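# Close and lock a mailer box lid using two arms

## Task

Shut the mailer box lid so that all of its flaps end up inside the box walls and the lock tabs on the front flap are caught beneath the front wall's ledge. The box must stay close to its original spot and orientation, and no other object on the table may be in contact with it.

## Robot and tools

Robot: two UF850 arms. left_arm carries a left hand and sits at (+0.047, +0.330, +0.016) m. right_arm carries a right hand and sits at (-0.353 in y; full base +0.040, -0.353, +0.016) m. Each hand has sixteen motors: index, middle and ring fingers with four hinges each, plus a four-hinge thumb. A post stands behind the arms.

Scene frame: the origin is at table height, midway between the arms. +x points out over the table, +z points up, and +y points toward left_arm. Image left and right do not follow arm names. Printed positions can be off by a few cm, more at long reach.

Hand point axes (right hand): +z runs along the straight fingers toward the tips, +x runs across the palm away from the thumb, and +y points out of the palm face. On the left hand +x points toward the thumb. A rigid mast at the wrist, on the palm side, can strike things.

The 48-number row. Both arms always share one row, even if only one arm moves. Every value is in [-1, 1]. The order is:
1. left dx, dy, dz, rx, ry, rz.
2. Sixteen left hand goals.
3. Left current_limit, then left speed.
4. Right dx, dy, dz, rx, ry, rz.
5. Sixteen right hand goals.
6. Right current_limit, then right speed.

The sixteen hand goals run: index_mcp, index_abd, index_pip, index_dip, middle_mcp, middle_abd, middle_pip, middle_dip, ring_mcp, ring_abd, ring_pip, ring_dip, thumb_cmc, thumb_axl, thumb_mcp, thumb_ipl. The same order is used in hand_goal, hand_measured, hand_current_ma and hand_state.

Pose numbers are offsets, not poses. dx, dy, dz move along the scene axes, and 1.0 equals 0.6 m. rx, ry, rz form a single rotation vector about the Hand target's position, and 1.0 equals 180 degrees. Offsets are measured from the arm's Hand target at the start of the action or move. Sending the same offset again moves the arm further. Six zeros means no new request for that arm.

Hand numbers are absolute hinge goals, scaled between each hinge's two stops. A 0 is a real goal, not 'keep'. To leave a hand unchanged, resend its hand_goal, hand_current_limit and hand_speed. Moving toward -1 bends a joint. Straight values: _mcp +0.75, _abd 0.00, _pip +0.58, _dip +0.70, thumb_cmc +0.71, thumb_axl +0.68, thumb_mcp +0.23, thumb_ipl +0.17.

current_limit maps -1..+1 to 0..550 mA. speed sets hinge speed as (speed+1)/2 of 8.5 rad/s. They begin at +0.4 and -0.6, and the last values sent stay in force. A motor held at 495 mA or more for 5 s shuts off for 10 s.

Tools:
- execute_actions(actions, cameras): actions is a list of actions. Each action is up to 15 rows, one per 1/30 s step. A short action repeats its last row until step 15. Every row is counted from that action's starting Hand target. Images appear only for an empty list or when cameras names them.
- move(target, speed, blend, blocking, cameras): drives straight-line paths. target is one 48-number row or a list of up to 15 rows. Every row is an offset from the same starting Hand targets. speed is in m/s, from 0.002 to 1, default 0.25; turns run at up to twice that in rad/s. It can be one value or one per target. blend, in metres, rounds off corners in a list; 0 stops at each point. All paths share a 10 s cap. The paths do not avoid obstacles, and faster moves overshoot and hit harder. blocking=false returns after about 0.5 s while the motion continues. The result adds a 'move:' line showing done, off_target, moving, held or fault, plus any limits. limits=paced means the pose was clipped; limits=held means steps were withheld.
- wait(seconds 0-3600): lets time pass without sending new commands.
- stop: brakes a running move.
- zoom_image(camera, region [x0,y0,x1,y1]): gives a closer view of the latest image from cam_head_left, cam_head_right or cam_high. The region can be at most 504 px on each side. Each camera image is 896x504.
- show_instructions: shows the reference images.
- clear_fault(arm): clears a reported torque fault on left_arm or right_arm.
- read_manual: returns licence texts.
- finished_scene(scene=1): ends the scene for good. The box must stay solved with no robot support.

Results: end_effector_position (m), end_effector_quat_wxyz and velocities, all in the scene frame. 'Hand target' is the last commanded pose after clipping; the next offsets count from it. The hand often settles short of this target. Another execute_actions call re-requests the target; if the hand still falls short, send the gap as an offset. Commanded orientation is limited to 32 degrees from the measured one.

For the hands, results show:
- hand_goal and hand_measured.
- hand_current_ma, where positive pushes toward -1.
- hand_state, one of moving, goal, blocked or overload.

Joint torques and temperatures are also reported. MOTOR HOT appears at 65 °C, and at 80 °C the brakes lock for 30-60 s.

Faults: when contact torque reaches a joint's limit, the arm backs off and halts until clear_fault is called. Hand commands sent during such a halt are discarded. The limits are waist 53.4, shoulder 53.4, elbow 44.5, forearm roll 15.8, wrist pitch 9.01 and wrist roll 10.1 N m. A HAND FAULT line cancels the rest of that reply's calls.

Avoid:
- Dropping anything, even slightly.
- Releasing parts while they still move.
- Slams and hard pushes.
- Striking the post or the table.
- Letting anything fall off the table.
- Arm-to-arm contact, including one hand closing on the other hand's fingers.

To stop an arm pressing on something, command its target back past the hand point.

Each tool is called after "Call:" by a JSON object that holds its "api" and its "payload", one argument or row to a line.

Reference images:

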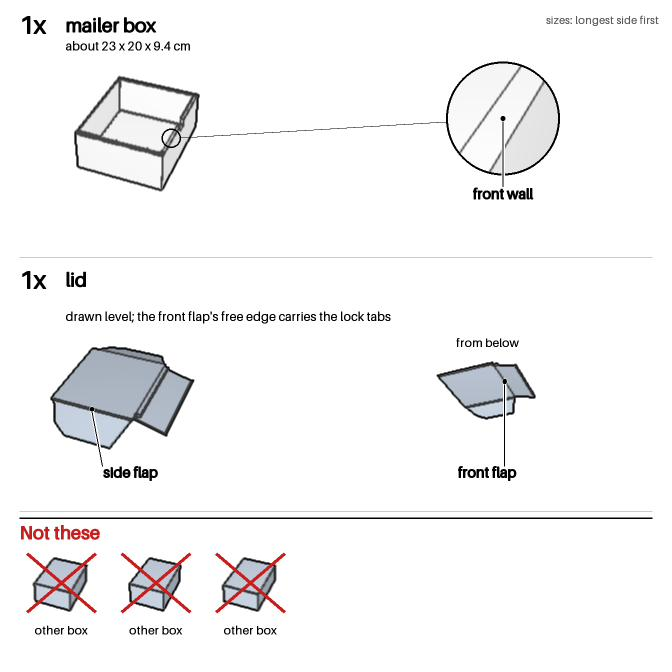

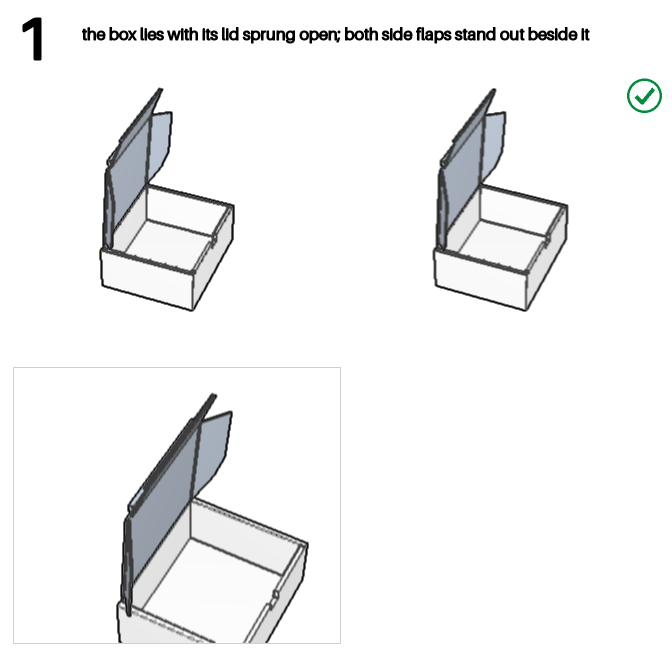

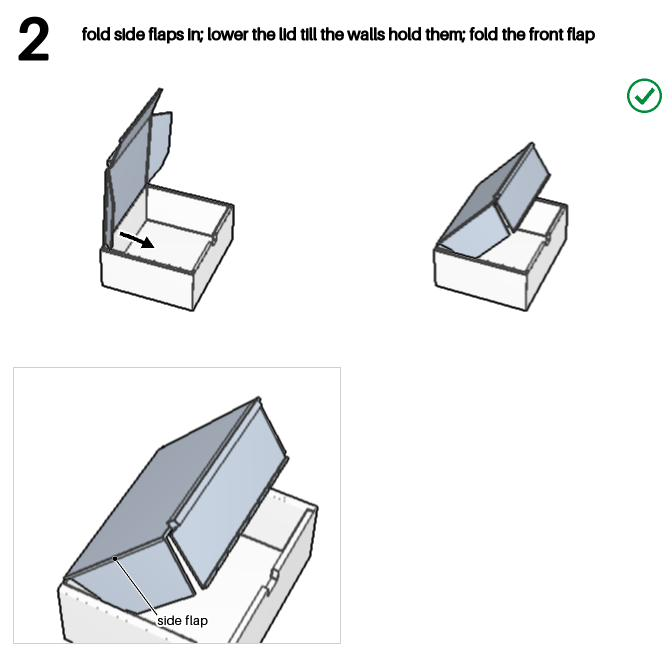

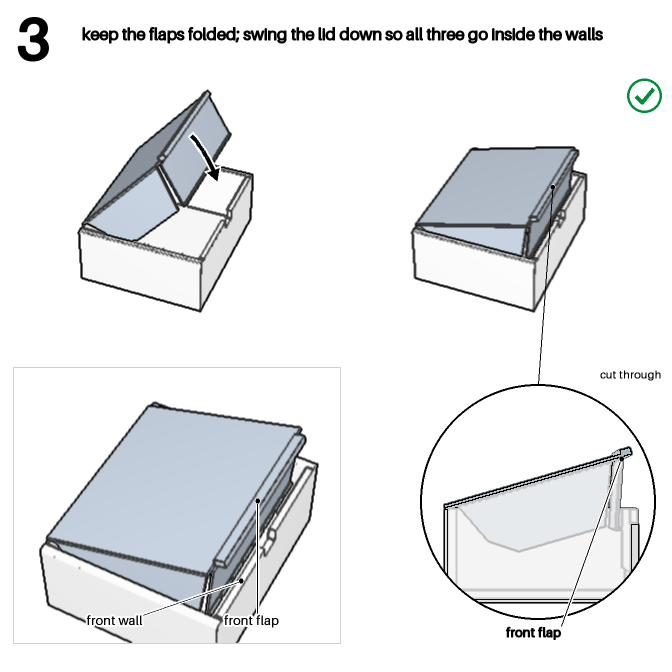

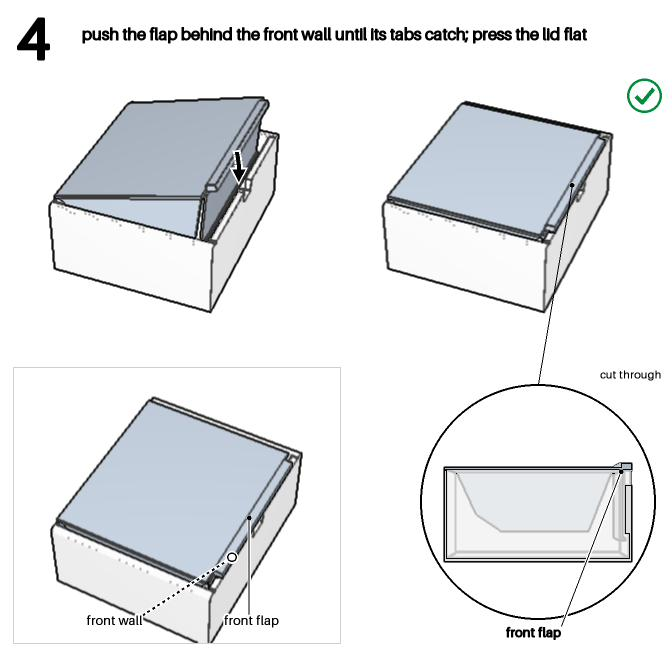

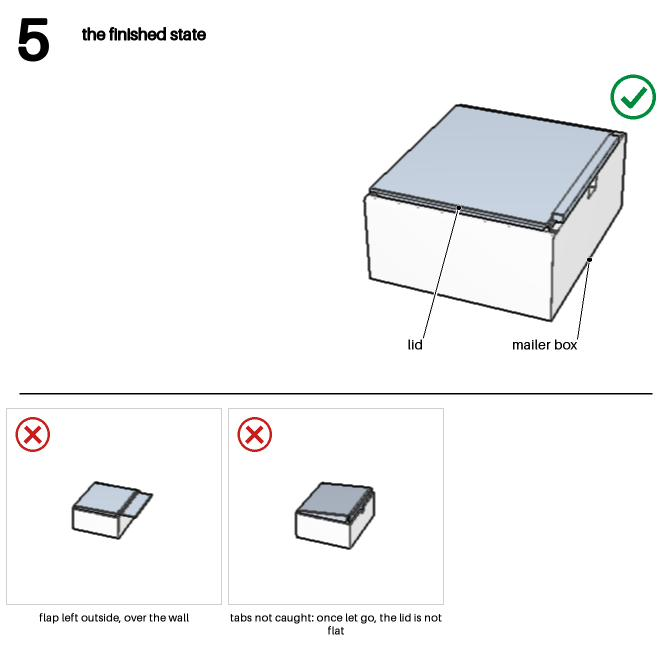

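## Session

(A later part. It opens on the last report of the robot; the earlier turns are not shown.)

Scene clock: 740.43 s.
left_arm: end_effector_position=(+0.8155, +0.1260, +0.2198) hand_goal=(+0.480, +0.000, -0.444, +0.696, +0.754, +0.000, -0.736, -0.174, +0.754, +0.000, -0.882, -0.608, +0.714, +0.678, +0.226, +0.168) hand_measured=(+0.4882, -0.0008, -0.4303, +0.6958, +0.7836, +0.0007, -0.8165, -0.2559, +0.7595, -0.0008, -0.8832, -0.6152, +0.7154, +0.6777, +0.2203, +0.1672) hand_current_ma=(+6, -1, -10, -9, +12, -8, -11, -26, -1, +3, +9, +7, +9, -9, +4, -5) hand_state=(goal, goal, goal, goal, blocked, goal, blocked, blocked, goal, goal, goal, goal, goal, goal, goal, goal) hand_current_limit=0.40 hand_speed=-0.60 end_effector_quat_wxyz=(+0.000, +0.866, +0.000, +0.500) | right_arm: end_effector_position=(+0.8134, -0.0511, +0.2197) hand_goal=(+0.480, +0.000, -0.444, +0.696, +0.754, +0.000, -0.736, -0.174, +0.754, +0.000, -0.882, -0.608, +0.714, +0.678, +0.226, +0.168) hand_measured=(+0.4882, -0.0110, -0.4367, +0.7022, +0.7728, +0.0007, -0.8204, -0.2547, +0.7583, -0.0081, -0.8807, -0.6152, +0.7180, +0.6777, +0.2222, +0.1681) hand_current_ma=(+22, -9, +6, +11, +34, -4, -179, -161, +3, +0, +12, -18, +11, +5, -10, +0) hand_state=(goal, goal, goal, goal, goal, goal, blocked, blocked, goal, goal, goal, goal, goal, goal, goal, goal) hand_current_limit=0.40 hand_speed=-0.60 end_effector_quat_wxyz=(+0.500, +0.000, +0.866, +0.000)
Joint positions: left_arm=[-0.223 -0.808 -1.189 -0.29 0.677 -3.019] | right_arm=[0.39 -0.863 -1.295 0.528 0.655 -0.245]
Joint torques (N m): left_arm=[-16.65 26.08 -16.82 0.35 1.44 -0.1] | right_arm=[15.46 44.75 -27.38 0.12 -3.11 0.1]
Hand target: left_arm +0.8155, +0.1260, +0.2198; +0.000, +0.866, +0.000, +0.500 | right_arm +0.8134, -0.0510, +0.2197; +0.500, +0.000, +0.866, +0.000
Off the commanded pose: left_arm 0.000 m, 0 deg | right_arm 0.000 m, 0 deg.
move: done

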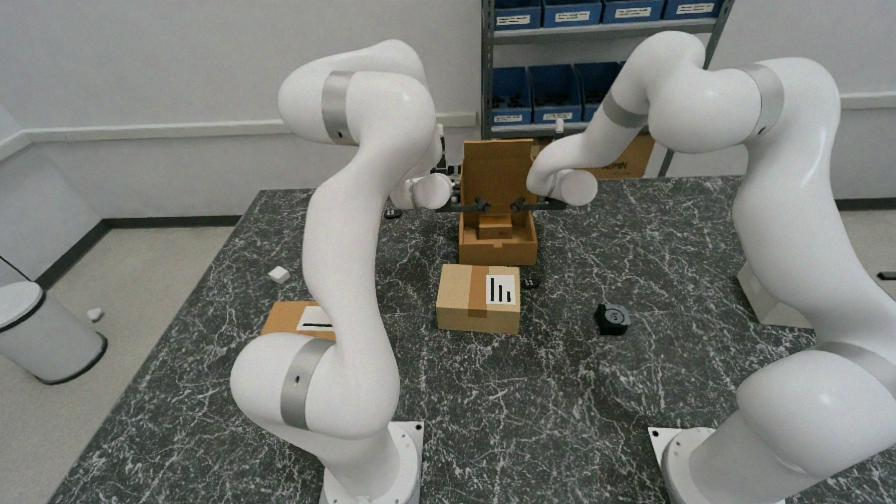

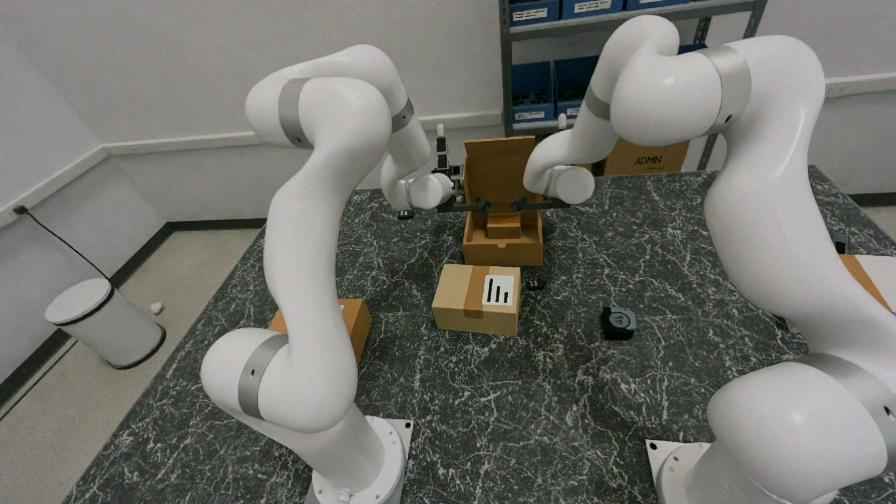

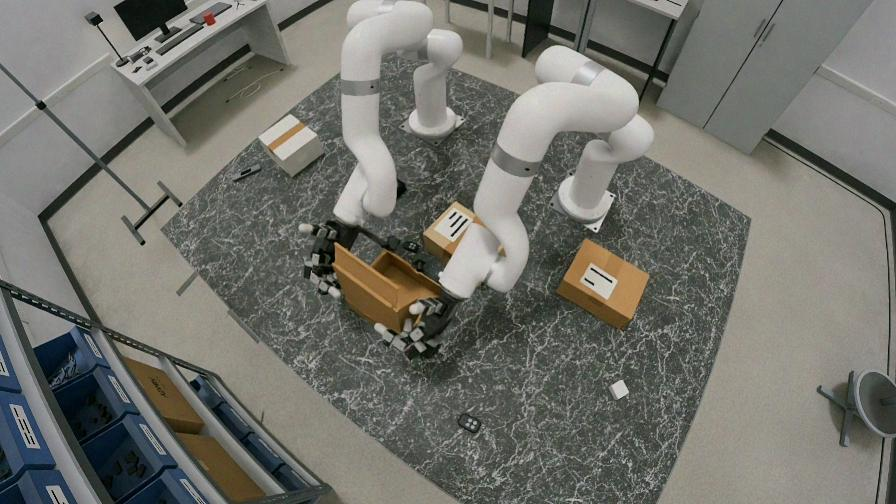

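Call:
{"api": "move", "payload": {
  "target": [0,-0.0167,0,0,0,0,0.479,0,-0.445,0.696,0.753,0,-0.737,-0.174,0.753,0,-0.883,-0.609,0.714,0.678,0.226,0.168,0.5,-0.6,0,0.0167,0,0,0,0,0.479,0,-0.445,0.696,0.753,0,-0.737,-0.174,0.753,0,-0.883,-0.609,0.714,0.678,0.226,0.168,0.5,-0.6],
  "speed": 0.05,
  "cameras": ["all"]
}}

Call:
{"api": "zoom_image", "payload": {
  "camera": "cam_high",
  "region": [300, 240, 460, 360]
}}

Call:
{"api": "zoom_image", "payload": {
  "camera": "cam_head_left",
  "region": [440, 130, 560, 270]
}}

Call:
{"api": "zoom_image", "payload": {
  "camera": "cam_head_right",
  "region": [440, 130, 560, 270]
}}

Scene clock: 754.00 s.
left_arm: end_effector_position=(+0.8155, +0.1160, +0.2198) hand_goal=(+0.480, +0.000, -0.444, +0.696, +0.754, +0.000, -0.736, -0.174, +0.754, +0.000, -0.882, -0.608, +0.714, +0.678, +0.226, +0.168) hand_measured=(+0.4882, -0.0008, -0.4303, +0.6958, +0.7909, +0.0007, -0.8537, -0.2878, +0.7595, +0.0007, -0.8832, -0.6152, +0.7154, +0.6777, +0.2203, +0.1672) hand_current_ma=(+6, -6, -7, -9, +13, -4, -39, -45, -2, +1, +12, +3, +8, -9, +3, -7) hand_state=(goal, goal, goal, goal, blocked, goal, blocked, blocked, goal, goal, goal, goal, goal, goal, goal, goal) hand_current_limit=0.50 hand_speed=-0.60 end_effector_quat_wxyz=(+0.000, +0.866, +0.000, +0.500) | right_arm: end_effector_position=(+0.8134, -0.0410, +0.2197) hand_goal=(+0.480, +0.000, -0.444, +0.696, +0.754, +0.000, -0.736, -0.174, +0.754, +0.000, -0.882, -0.608, +0.714, +0.678, +0.226, +0.168) hand_measured=(+0.4894, -0.0096, -0.4367, +0.7034, +0.7800, -0.0008, -0.8563, -0.2827, +0.7571, -0.0081, -0.8807, -0.6152, +0.7180, +0.6767, +0.2222, +0.1672) hand_current_ma=(+19, -14, +7, +16, +55, -1, -258, -227, +0, +1, +5, -21, +6, +7, +0, -1) hand_state=(goal, goal, goal, goal, blocked, goal, blocked, blocked, goal, goal, goal, goal, goal, goal, goal, goal) hand_current_limit=0.50 hand_speed=-0.60 end_effector_quat_wxyz=(+0.500, +0.000, +0.866, +0.000)
Joint positions: left_arm=[-0.24 -0.811 -1.196 -0.315 0.676 -3.007] | right_arm=[0.405 -0.869 -1.308 0.553 0.653 -0.259]
Joint torques (N m): left_arm=[-15.28 28.35 -16.84 0.36 1.44 -0.1] | right_arm=[12.87 44.99 -27.64 0.1 1.38 0.1]
Hand target: left_arm +0.8155, +0.1159, +0.2198; +0.000, +0.866, +0.000, +0.500 | right_arm +0.8134, -0.0410, +0.2197; +0.500, +0.000, +0.866, +0.000
Off the commanded pose: left_arm 0.000 m, 0 deg | right_arm 0.000 m, 0 deg.
move: done

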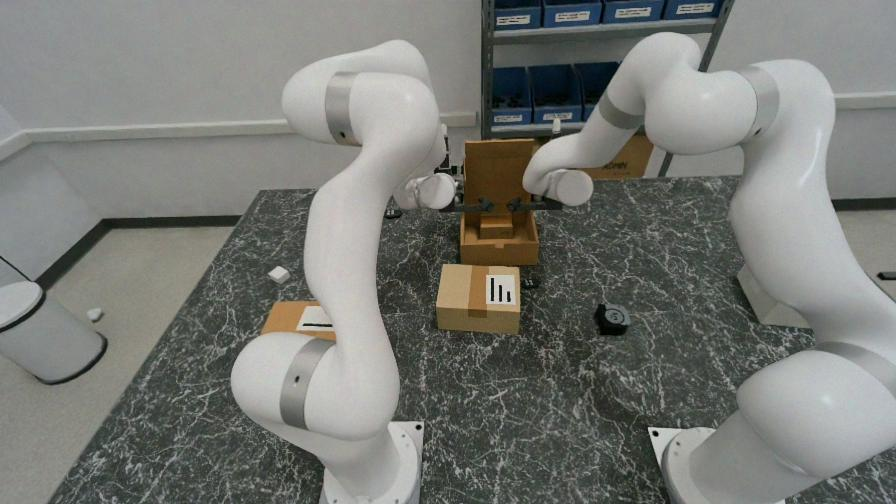

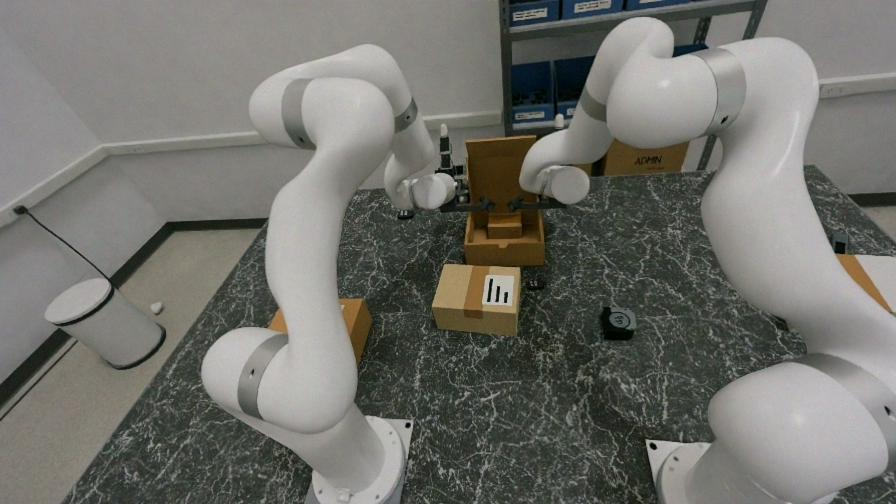

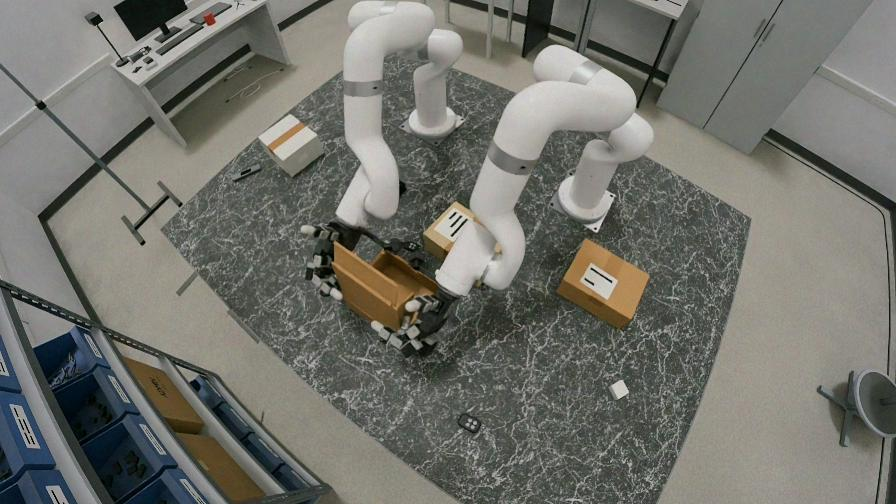

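Scaled by 3.150 from the camera's image (finer frame: 1280x720).

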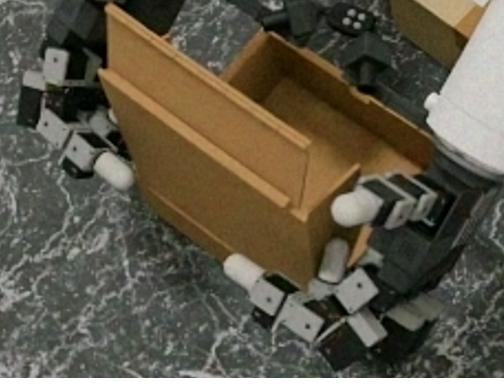

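Scaled by 3.600 from the camera's image (finer frame: 1280x720).

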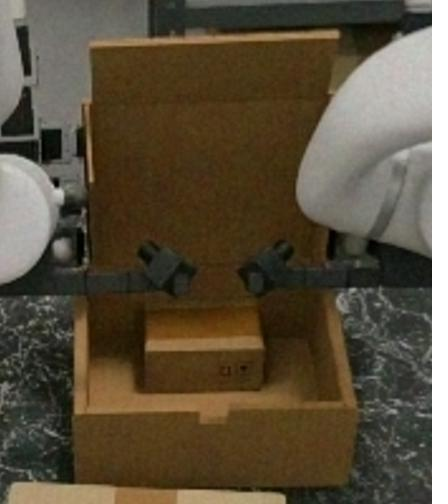

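Scaled by 3.600 from the camera's image (finer frame: 1280x720).

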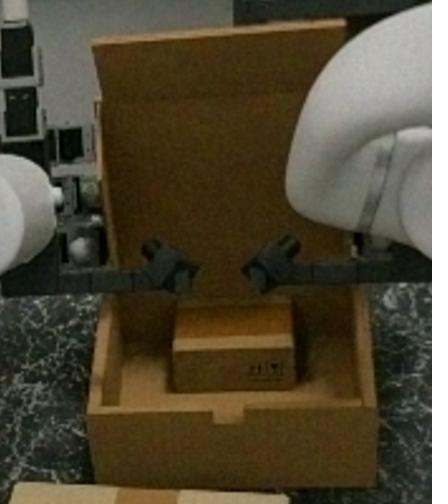

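Call:
{"api": "move", "payload": {
  "target": [
    [-0.0163,0,-0.0063,0,0,0,0.479,0,-0.445,0.696,0.753,0,-0.737,-0.174,0.753,0,-0.883,-0.609,0.714,0.678,0.226,0.168,0.5,-0.6,-0.0163,0,-0.0063,0,0,0,0.479,0,-0.445,0.696,0.753,0,-0.737,-0.174,0.753,0,-0.883,-0.609,0.714,0.678,0.226,0.168,0.5,-0.6],
    [-0.0468,0,-0.0163,0,0,0,0.479,0,-0.445,0.696,0.753,0,-0.737,-0.174,0.753,0,-0.883,-0.609,0.714,0.678,0.226,0.168,0.5,-0.6,-0.0468,0,-0.0163,0,0,0,0.479,0,-0.445,0.696,0.753,0,-0.737,-0.174,0.753,0,-0.883,-0.609,0.714,0.678,0.226,0.168,0.5,-0.6]
  ],
  "speed": 0.05,
  "blend": 0.005,
  "cameras": ["all"]
}}

Call:
{"api": "zoom_image", "payload": {
  "camera": "cam_high",
  "region": [300, 240, 460, 360]
}}

Call:
{"api": "zoom_image", "payload": {
  "camera": "cam_head_left",
  "region": [440, 130, 560, 270]
}}

Call:
{"api": "zoom_image", "payload": {
  "camera": "cam_head_right",
  "region": [440, 130, 560, 270]
}}

Scene clock: 777.77 s.
left_arm: end_effector_position=(+0.7875, +0.1159, +0.2100) hand_goal=(+0.480, +0.000, -0.444, +0.696, +0.754, +0.000, -0.736, -0.174, +0.754, +0.000, -0.882, -0.608, +0.714, +0.678, +0.226, +0.168) hand_measured=(+0.4882, -0.0008, -0.4316, +0.6958, +0.7909, -0.0023, -0.8576, -0.2878, +0.7595, +0.0007, -0.8832, -0.6152, +0.7154, +0.6767, +0.2203, +0.1672) hand_current_ma=(+4, -3, -6, -5, +15, -7, -39, -48, -4, +5, +11, +9, +7, -5, +5, -12) hand_state=(goal, goal, goal, goal, blocked, goal, blocked, blocked, goal, goal, goal, goal, goal, goal, goal, goal) hand_current_limit=0.50 hand_speed=-0.60 end_effector_quat_wxyz=(+0.000, +0.866, +0.000, +0.500) | right_arm: end_effector_position=(+0.7854, -0.0410, +0.2099) hand_goal=(+0.480, +0.000, -0.444, +0.696, +0.754, +0.000, -0.736, -0.174, +0.754, +0.000, -0.882, -0.608, +0.714, +0.678, +0.226, +0.168) hand_measured=(+0.4894, -0.0110, -0.4367, +0.7034, +0.7848, +0.0021, -0.8576, -0.2814, +0.7583, -0.0066, -0.8807, -0.6152, +0.7180, +0.6777, +0.2222, +0.1681) hand_current_ma=(+19, -10, +13, +10, +59, +0, -262, -229, -1, +2, +10, -24, +9, +6, -5, +0) hand_state=(goal, goal, goal, goal, blocked, goal, blocked, blocked, goal, goal, goal, goal, goal, goal, goal, goal) hand_current_limit=0.50 hand_speed=-0.60 end_effector_quat_wxyz=(+0.500, +0.000, +0.866, +0.000)
Joint positions: left_arm=[-0.251 -0.786 -1.112 -0.309 0.733 -3.029] | right_arm=[0.423 -0.842 -1.223 0.54 0.706 -0.221]
Joint torques (N m): left_arm=[-14.25 41.48 -16 0.31 1.44 -2.99] | right_arm=[15.53 43.58 -17.1 0.08 1.39 0.1]
Hand target: left_arm +0.7874, +0.1159, +0.2100; +0.000, +0.866, +0.000, +0.500 | right_arm +0.7854, -0.0410, +0.2099; +0.500, +0.000, +0.866, +0.000
Off the commanded pose: left_arm 0.000 m, 0 deg | right_arm 0.000 m, 0 deg.
move: done

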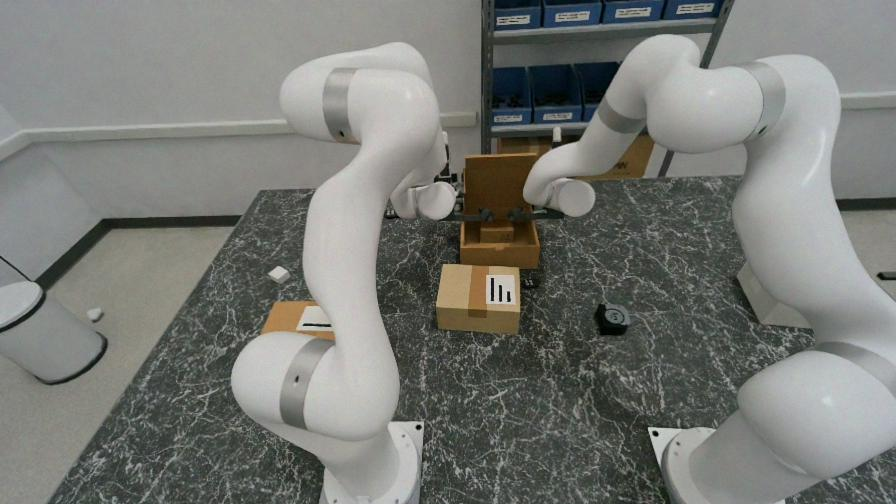

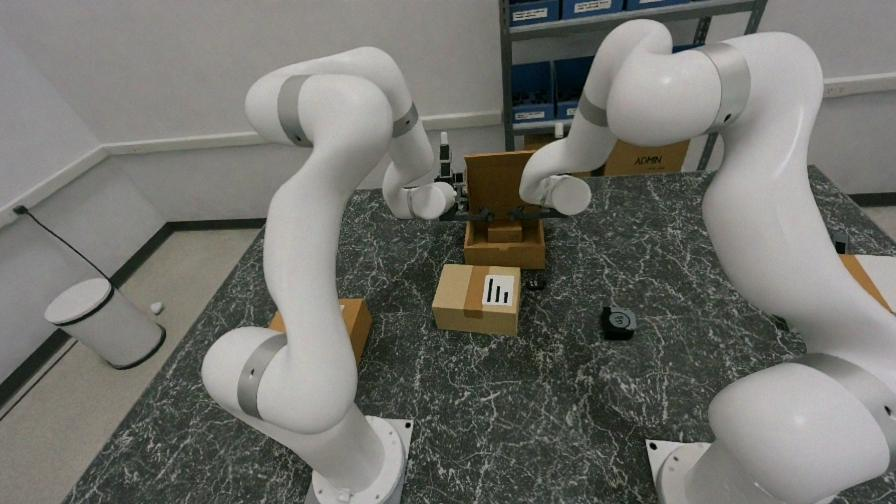

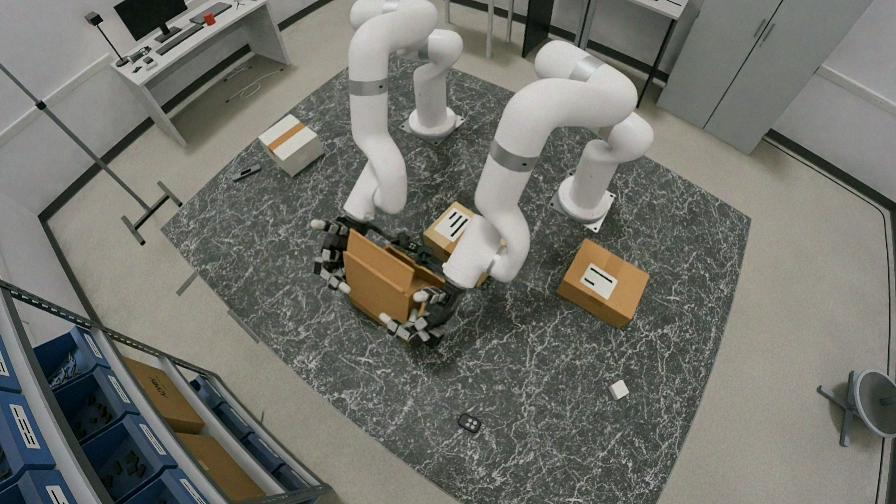

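Scaled by 3.150 from the camera's image (finer frame: 1280x720).

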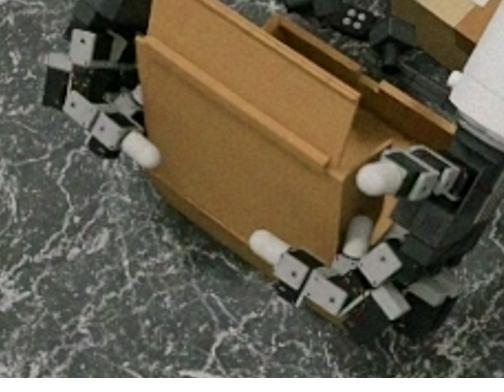

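Scaled by 3.600 from the camera's image (finer frame: 1280x720).

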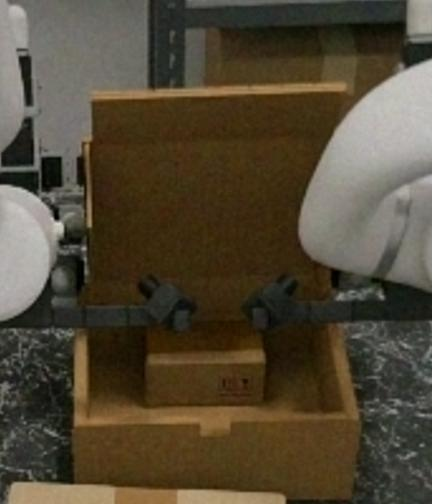

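Scaled by 3.600 from the camera's image (finer frame: 1280x720).

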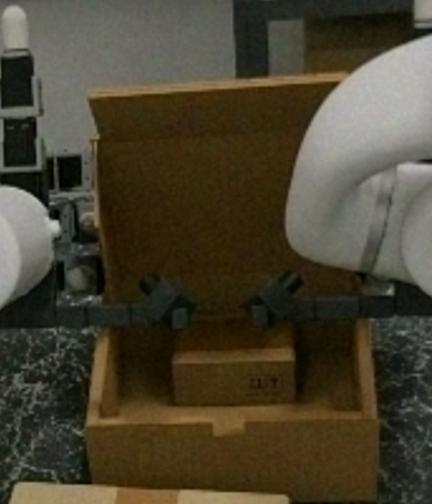

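Call:
{"api": "move", "payload": {
  "target": [
    [-0.0323,0,-0.0177,0,0,0,0.479,0,-0.445,0.696,0.753,0,-0.737,-0.174,0.753,0,-0.883,-0.609,0.714,0.678,0.226,0.168,0.5,-0.6,-0.0323,0,-0.0177,0,0,0,0.479,0,-0.445,0.696,0.753,0,-0.737,-0.174,0.753,0,-0.883,-0.609,0.714,0.678,0.226,0.168,0.5,-0.6]
  ],
  "speed": 0.04,
  "cameras": ["all"]
}}

Call:
{"api": "zoom_image", "payload": {
  "camera": "cam_high",
  "region": [300, 220, 460, 360]
}}

Call:
{"api": "zoom_image", "payload": {
  "camera": "cam_head_left",
  "region": [440, 130, 560, 270]
}}

Call:
{"api": "zoom_image", "payload": {
  "camera": "cam_head_right",
  "region": [440, 130, 560, 270]
}}

Scene clock: 791.37 s.
left_arm: end_effector_position=(+0.7681, +0.1159, +0.1994) hand_goal=(+0.480, +0.000, -0.444, +0.696, +0.754, +0.000, -0.736, -0.174, +0.754, +0.000, -0.882, -0.608, +0.714, +0.678, +0.226, +0.168) hand_measured=(+0.4882, -0.0008, -0.4316, +0.6958, +0.7909, -0.0066, -0.8576, -0.2878, +0.7595, +0.0007, -0.8832, -0.6152, +0.7154, +0.6777, +0.2212, +0.1681) hand_current_ma=(+9, -2, -7, -9, +9, -9, -37, -51, -6, +4, +8, +8, +4, -13, +1, -7) hand_state=(goal, goal, goal, goal, blocked, goal, blocked, blocked, goal, goal, goal, goal, goal, goal, goal, goal) hand_current_limit=0.50 hand_speed=-0.60 end_effector_quat_wxyz=(+0.000, +0.866, +0.000, +0.500) | right_arm: end_effector_position=(+0.7660, -0.0410, +0.1993) hand_goal=(+0.480, +0.000, -0.444, +0.696, +0.754, +0.000, -0.736, -0.174, +0.754, +0.000, -0.882, -0.608, +0.714, +0.678, +0.226, +0.168) hand_measured=(+0.4882, -0.0081, -0.4367, +0.7022, +0.7848, +0.0051, -0.8576, -0.2827, +0.7571, -0.0066, -0.8807, -0.6165, +0.7180, +0.6777, +0.2212, +0.1681) hand_current_ma=(+23, -5, +9, +16, +70, +7, -267, -228, +1, +3, +9, -24, +11, +7, -10, +1) hand_state=(goal, goal, goal, goal, blocked, goal, blocked, blocked, goal, goal, goal, goal, goal, goal, goal, goal) hand_current_limit=0.50 hand_speed=-0.60 end_effector_quat_wxyz=(+0.500, +0.000, +0.866, +0.000)
Joint positions: left_arm=[-0.26 -0.779 -1.058 -0.304 0.778 -3.046] | right_arm=[0.436 -0.834 -1.169 0.53 0.747 -0.192]
Joint torques (N m): left_arm=[-15.87 40.59 -15.29 0.27 1.45 -0.1] | right_arm=[12.66 42.74 -16.45 0.06 1.4 0.1]
Hand target: left_arm +0.7681, +0.1159, +0.1994; +0.000, +0.866, +0.000, +0.500 | right_arm +0.7660, -0.0410, +0.1993; +0.500, +0.000, +0.866, +0.000
Off the commanded pose: left_arm 0.000 m, 0 deg | right_arm 0.000 m, 0 deg.
move: done

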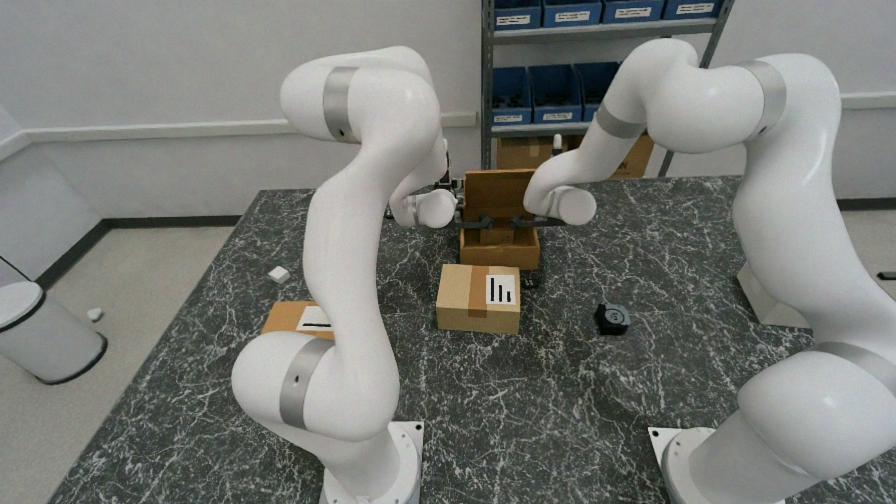

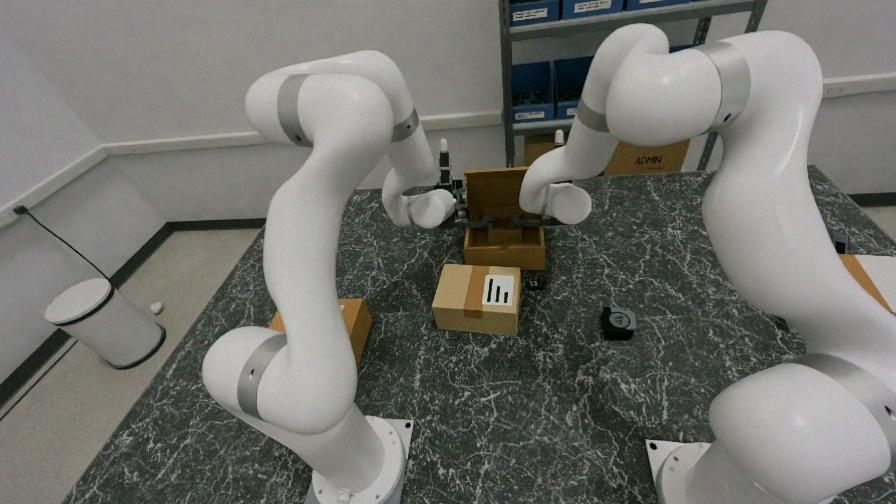

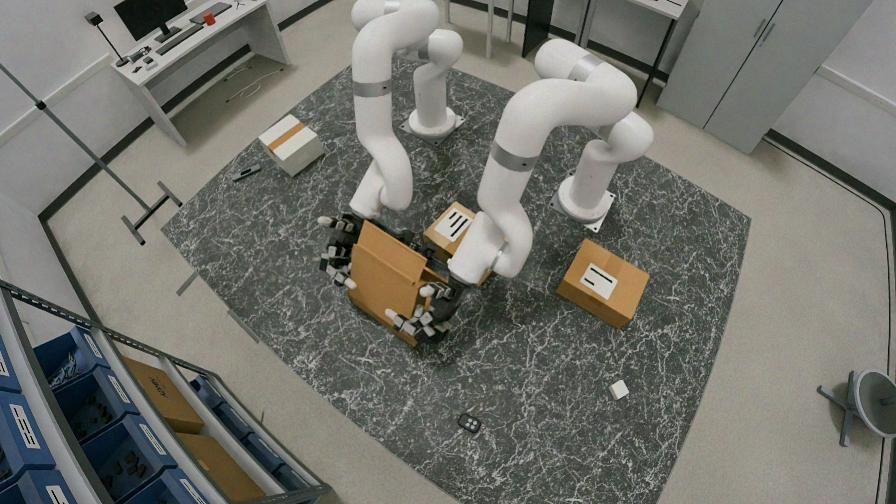

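Scaled by 3.150 from the camera's image (finer frame: 1280x720).

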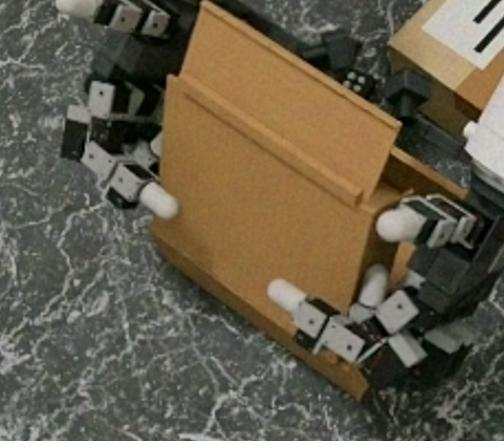

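Scaled by 3.600 from the camera's image (finer frame: 1280x720).

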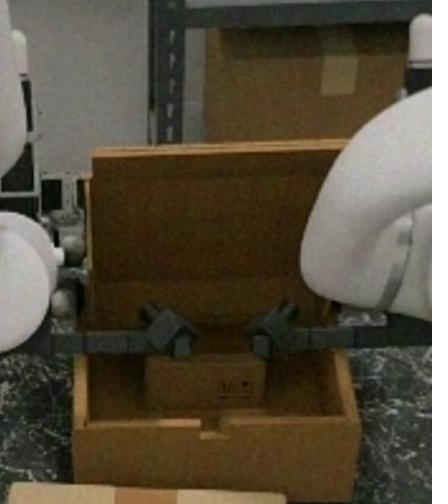

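Scaled by 3.600 from the camera's image (finer frame: 1280x720).

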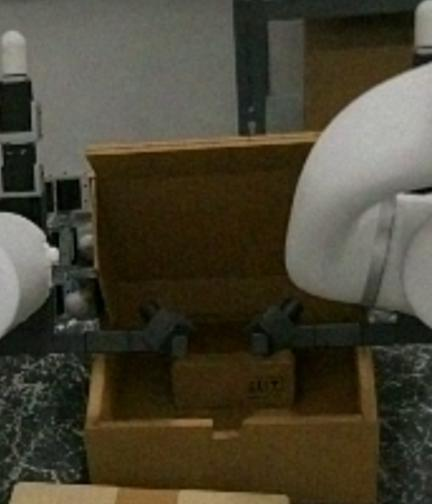

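Call:
{"api": "move", "payload": {
  "target": [
    [-0.025,0,-0.0227,0,0,0,0.479,0,-0.445,0.696,0.753,0,-0.737,-0.174,0.753,0,-0.883,-0.609,0.714,0.678,0.226,0.168,0.5,-0.6,-0.025,0,-0.0227,0,0,0,0.479,0,-0.445,0.696,0.753,0,-0.737,-0.174,0.753,0,-0.883,-0.609,0.714,0.678,0.226,0.168,0.5,-0.6]
  ],
  "speed": 0.04,
  "cameras": ["all"]
}}

Call:
{"api": "zoom_image", "payload": {
  "camera": "cam_high",
  "region": [300, 220, 460, 360]
}}

Call:
{"api": "zoom_image", "payload": {
  "camera": "cam_head_left",
  "region": [440, 130, 560, 270]
}}

Call:
{"api": "zoom_image", "payload": {
  "camera": "cam_head_right",
  "region": [440, 130, 560, 270]
}}

Scene clock: 798.57 s.
left_arm: end_effector_position=(+0.7531, +0.1159, +0.1858) hand_goal=(+0.480, +0.000, -0.444, +0.696, +0.754, +0.000, -0.736, -0.174, +0.754, +0.000, -0.882, -0.608, +0.714, +0.678, +0.226, +0.168) hand_measured=(+0.4882, +0.0007, -0.4303, +0.6958, +0.8005, -0.0081, -0.8601, -0.2865, +0.7486, +0.1560, -0.8909, -0.6152, +0.7154, +0.6777, +0.2203, +0.1681) hand_current_ma=(+8, +0, -9, -11, +15, -7, -46, -43, -5, +41, +9, +9, +7, -8, -1, -9) hand_state=(goal, goal, goal, goal, blocked, goal, blocked, blocked, goal, blocked, goal, goal, goal, goal, goal, goal) hand_current_limit=0.50 hand_speed=-0.60 end_effector_quat_wxyz=(+0.000, +0.866, +0.000, +0.500) | right_arm: end_effector_position=(+0.7510, -0.0410, +0.1857) hand_goal=(+0.480, +0.000, -0.444, +0.696, +0.754, +0.000, -0.736, -0.174, +0.754, +0.000, -0.882, -0.608, +0.714, +0.678, +0.226, +0.168) hand_measured=(+0.4894, -0.0096, -0.4367, +0.7034, +0.7945, +0.0080, -0.8589, -0.2827, +0.7450, +0.1487, -0.8897, -0.6165, +0.7180, +0.6777, +0.2222, +0.1681) hand_current_ma=(+22, -11, +13, +10, +89, +11, -270, -230, -28, +219, -8, -15, +10, +11, -8, +4) hand_state=(goal, goal, goal, goal, blocked, goal, blocked, blocked, goal, blocked, goal, goal, goal, goal, goal, goal) hand_current_limit=0.50 hand_speed=-0.60 end_effector_quat_wxyz=(+0.500, +0.000, +0.866, +0.000)
Joint positions: left_arm=[-0.267 -0.787 -1.021 -0.3 0.822 -3.063] | right_arm=[0.446 -0.84 -1.133 0.521 0.786 -0.165]
Joint torques (N m): left_arm=[-0.02 18.17 -0.46 0.23 1.47 -0.1] | right_arm=[13.06 42.26 -4.06 0.05 1.43 0.1]
Hand target: left_arm +0.7531, +0.1159, +0.1858; +0.000, +0.866, +0.000, +0.500 | right_arm +0.7510, -0.0410, +0.1857; +0.500, +0.000, +0.866, +0.000
Off the commanded pose: left_arm 0.000 m, 0 deg | right_arm 0.000 m, 0 deg.
move: done

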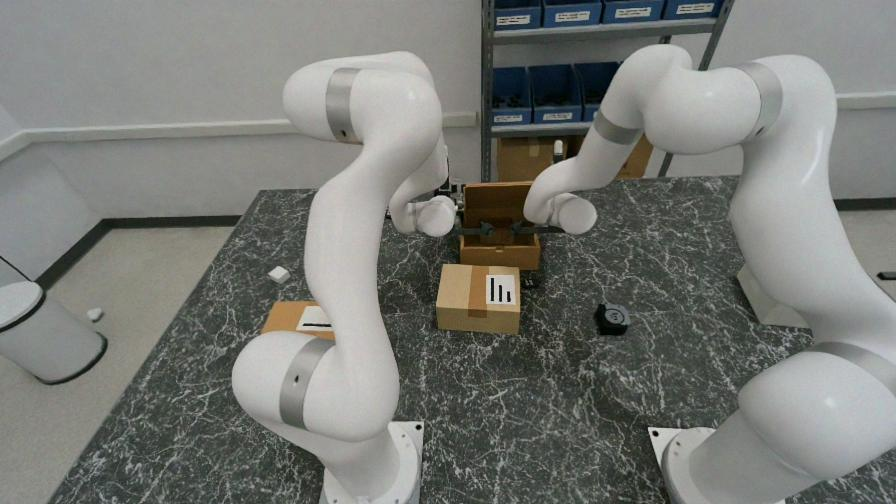

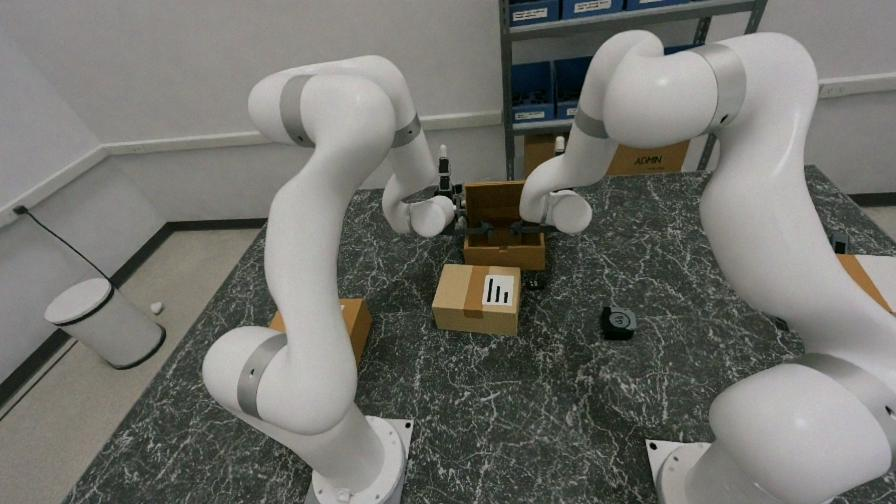

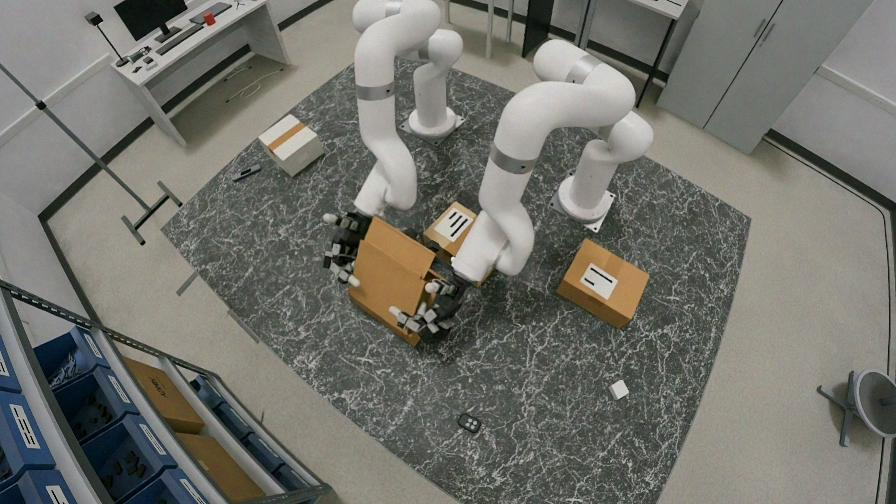

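Scaled by 3.150 from the camera's image (finer frame: 1280x720).

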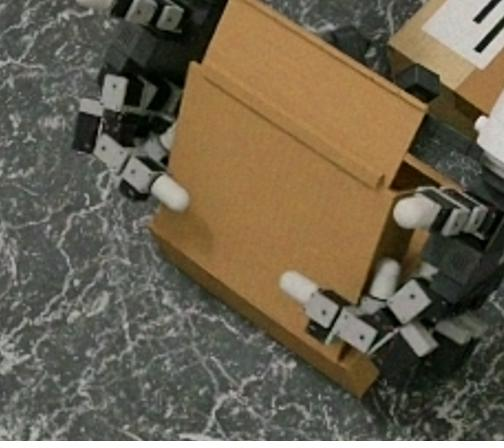

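Scaled by 3.600 from the camera's image (finer frame: 1280x720).

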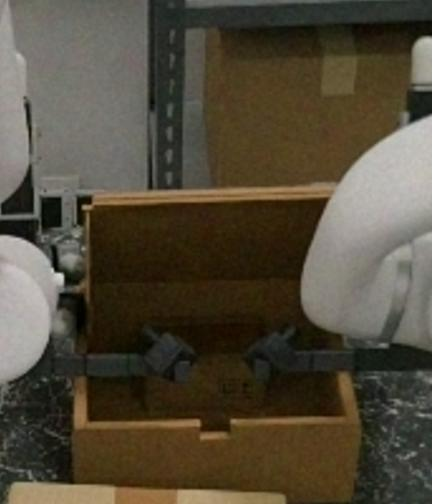

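Scaled by 3.600 from the camera's image (finer frame: 1280x720).

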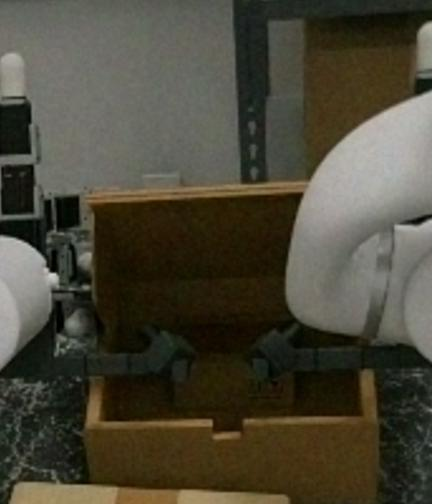

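Call:
{"api": "move", "payload": {
  "target": [
    [0,0,0.005,0,0,0,0.479,0,-0.445,0.696,0.753,0,-0.737,-0.174,1,0,-1,-1,0.714,0.678,0.226,0.168,0.5,-0.4,0,0,0.005,0,0,0,0.479,0,-0.445,0.696,0.753,0,-0.737,-0.174,1,0,-1,-1,0.714,0.678,0.226,0.168,0.5,-0.4]
  ],
  "speed": 0.04,
  "cameras": []
}}

Scene clock: 823.47 s.
left_arm: end_effector_position=(+0.7530, +0.1159, +0.1888) hand_goal=(+0.480, +0.000, -0.444, +0.696, +0.754, +0.000, -0.736, -0.174, +1.000, +0.000, -1.000, -1.000, +0.714, +0.678, +0.226, +0.168) hand_measured=(+0.4882, -0.0008, -0.4316, +0.6958, +0.8198, +0.0036, -0.8601, -0.2865, +0.8331, +0.1457, -0.9551, -0.7235, +0.7154, +0.6767, +0.2212, +0.1681) hand_current_ma=(+11, -2, -8, -7, +23, -6, -43, -49, -106, +34, +18, +237, +3, -6, +5, -7) hand_state=(goal, goal, goal, goal, blocked, goal, blocked, blocked, blocked, blocked, blocked, blocked, goal, goal, goal, goal) hand_current_limit=0.50 hand_speed=-0.40 end_effector_quat_wxyz=(+0.000, +0.866, +0.000, +0.500) | right_arm: end_effector_position=(+0.7510, -0.0410, +0.1887) hand_goal=(+0.480, +0.000, -0.444, +0.696, +0.754, +0.000, -0.736, -0.174, +1.000, +0.000, -1.000, -1.000, +0.714, +0.678, +0.226, +0.168) hand_measured=(+0.4894, -0.0081, -0.4367, +0.7022, +0.8174, +0.0065, -0.8576, -0.2827, +0.8294, +0.1443, -0.9743, -0.7006, +0.7167, +0.6777, +0.2222, +0.1681) hand_current_ma=(+15, -9, +12, +10, +137, +10, -264, -225, -420, +212, +54, +408, +11, +6, -4, +3) hand_state=(goal, goal, goal, goal, blocked, goal, blocked, blocked, blocked, blocked, blocked, blocked, goal, goal, goal, goal) hand_current_limit=0.50 hand_speed=-0.40 end_effector_quat_wxyz=(+0.500, +0.000, +0.866, +0.000)
Joint positions: left_arm=[-0.267 -0.78 -1.019 -0.301 0.817 -3.061] | right_arm=[0.447 -0.834 -1.131 0.523 0.782 -0.169]
Joint torques (N m): left_arm=[-0.02 40 -14.66 0.24 1.46 -0.09] | right_arm=[-0.02 42.17 -15.88 0.05 1.42 0.09]
Hand target: left_arm +0.7531, +0.1159, +0.1888; +0.000, +0.866, +0.000, +0.500 | right_arm +0.7510, -0.0410, +0.1887; +0.500, +0.000, +0.866, +0.000
Off the commanded pose: left_arm 0.000 m, 0 deg | right_arm 0.000 m, 0 deg.
move: done


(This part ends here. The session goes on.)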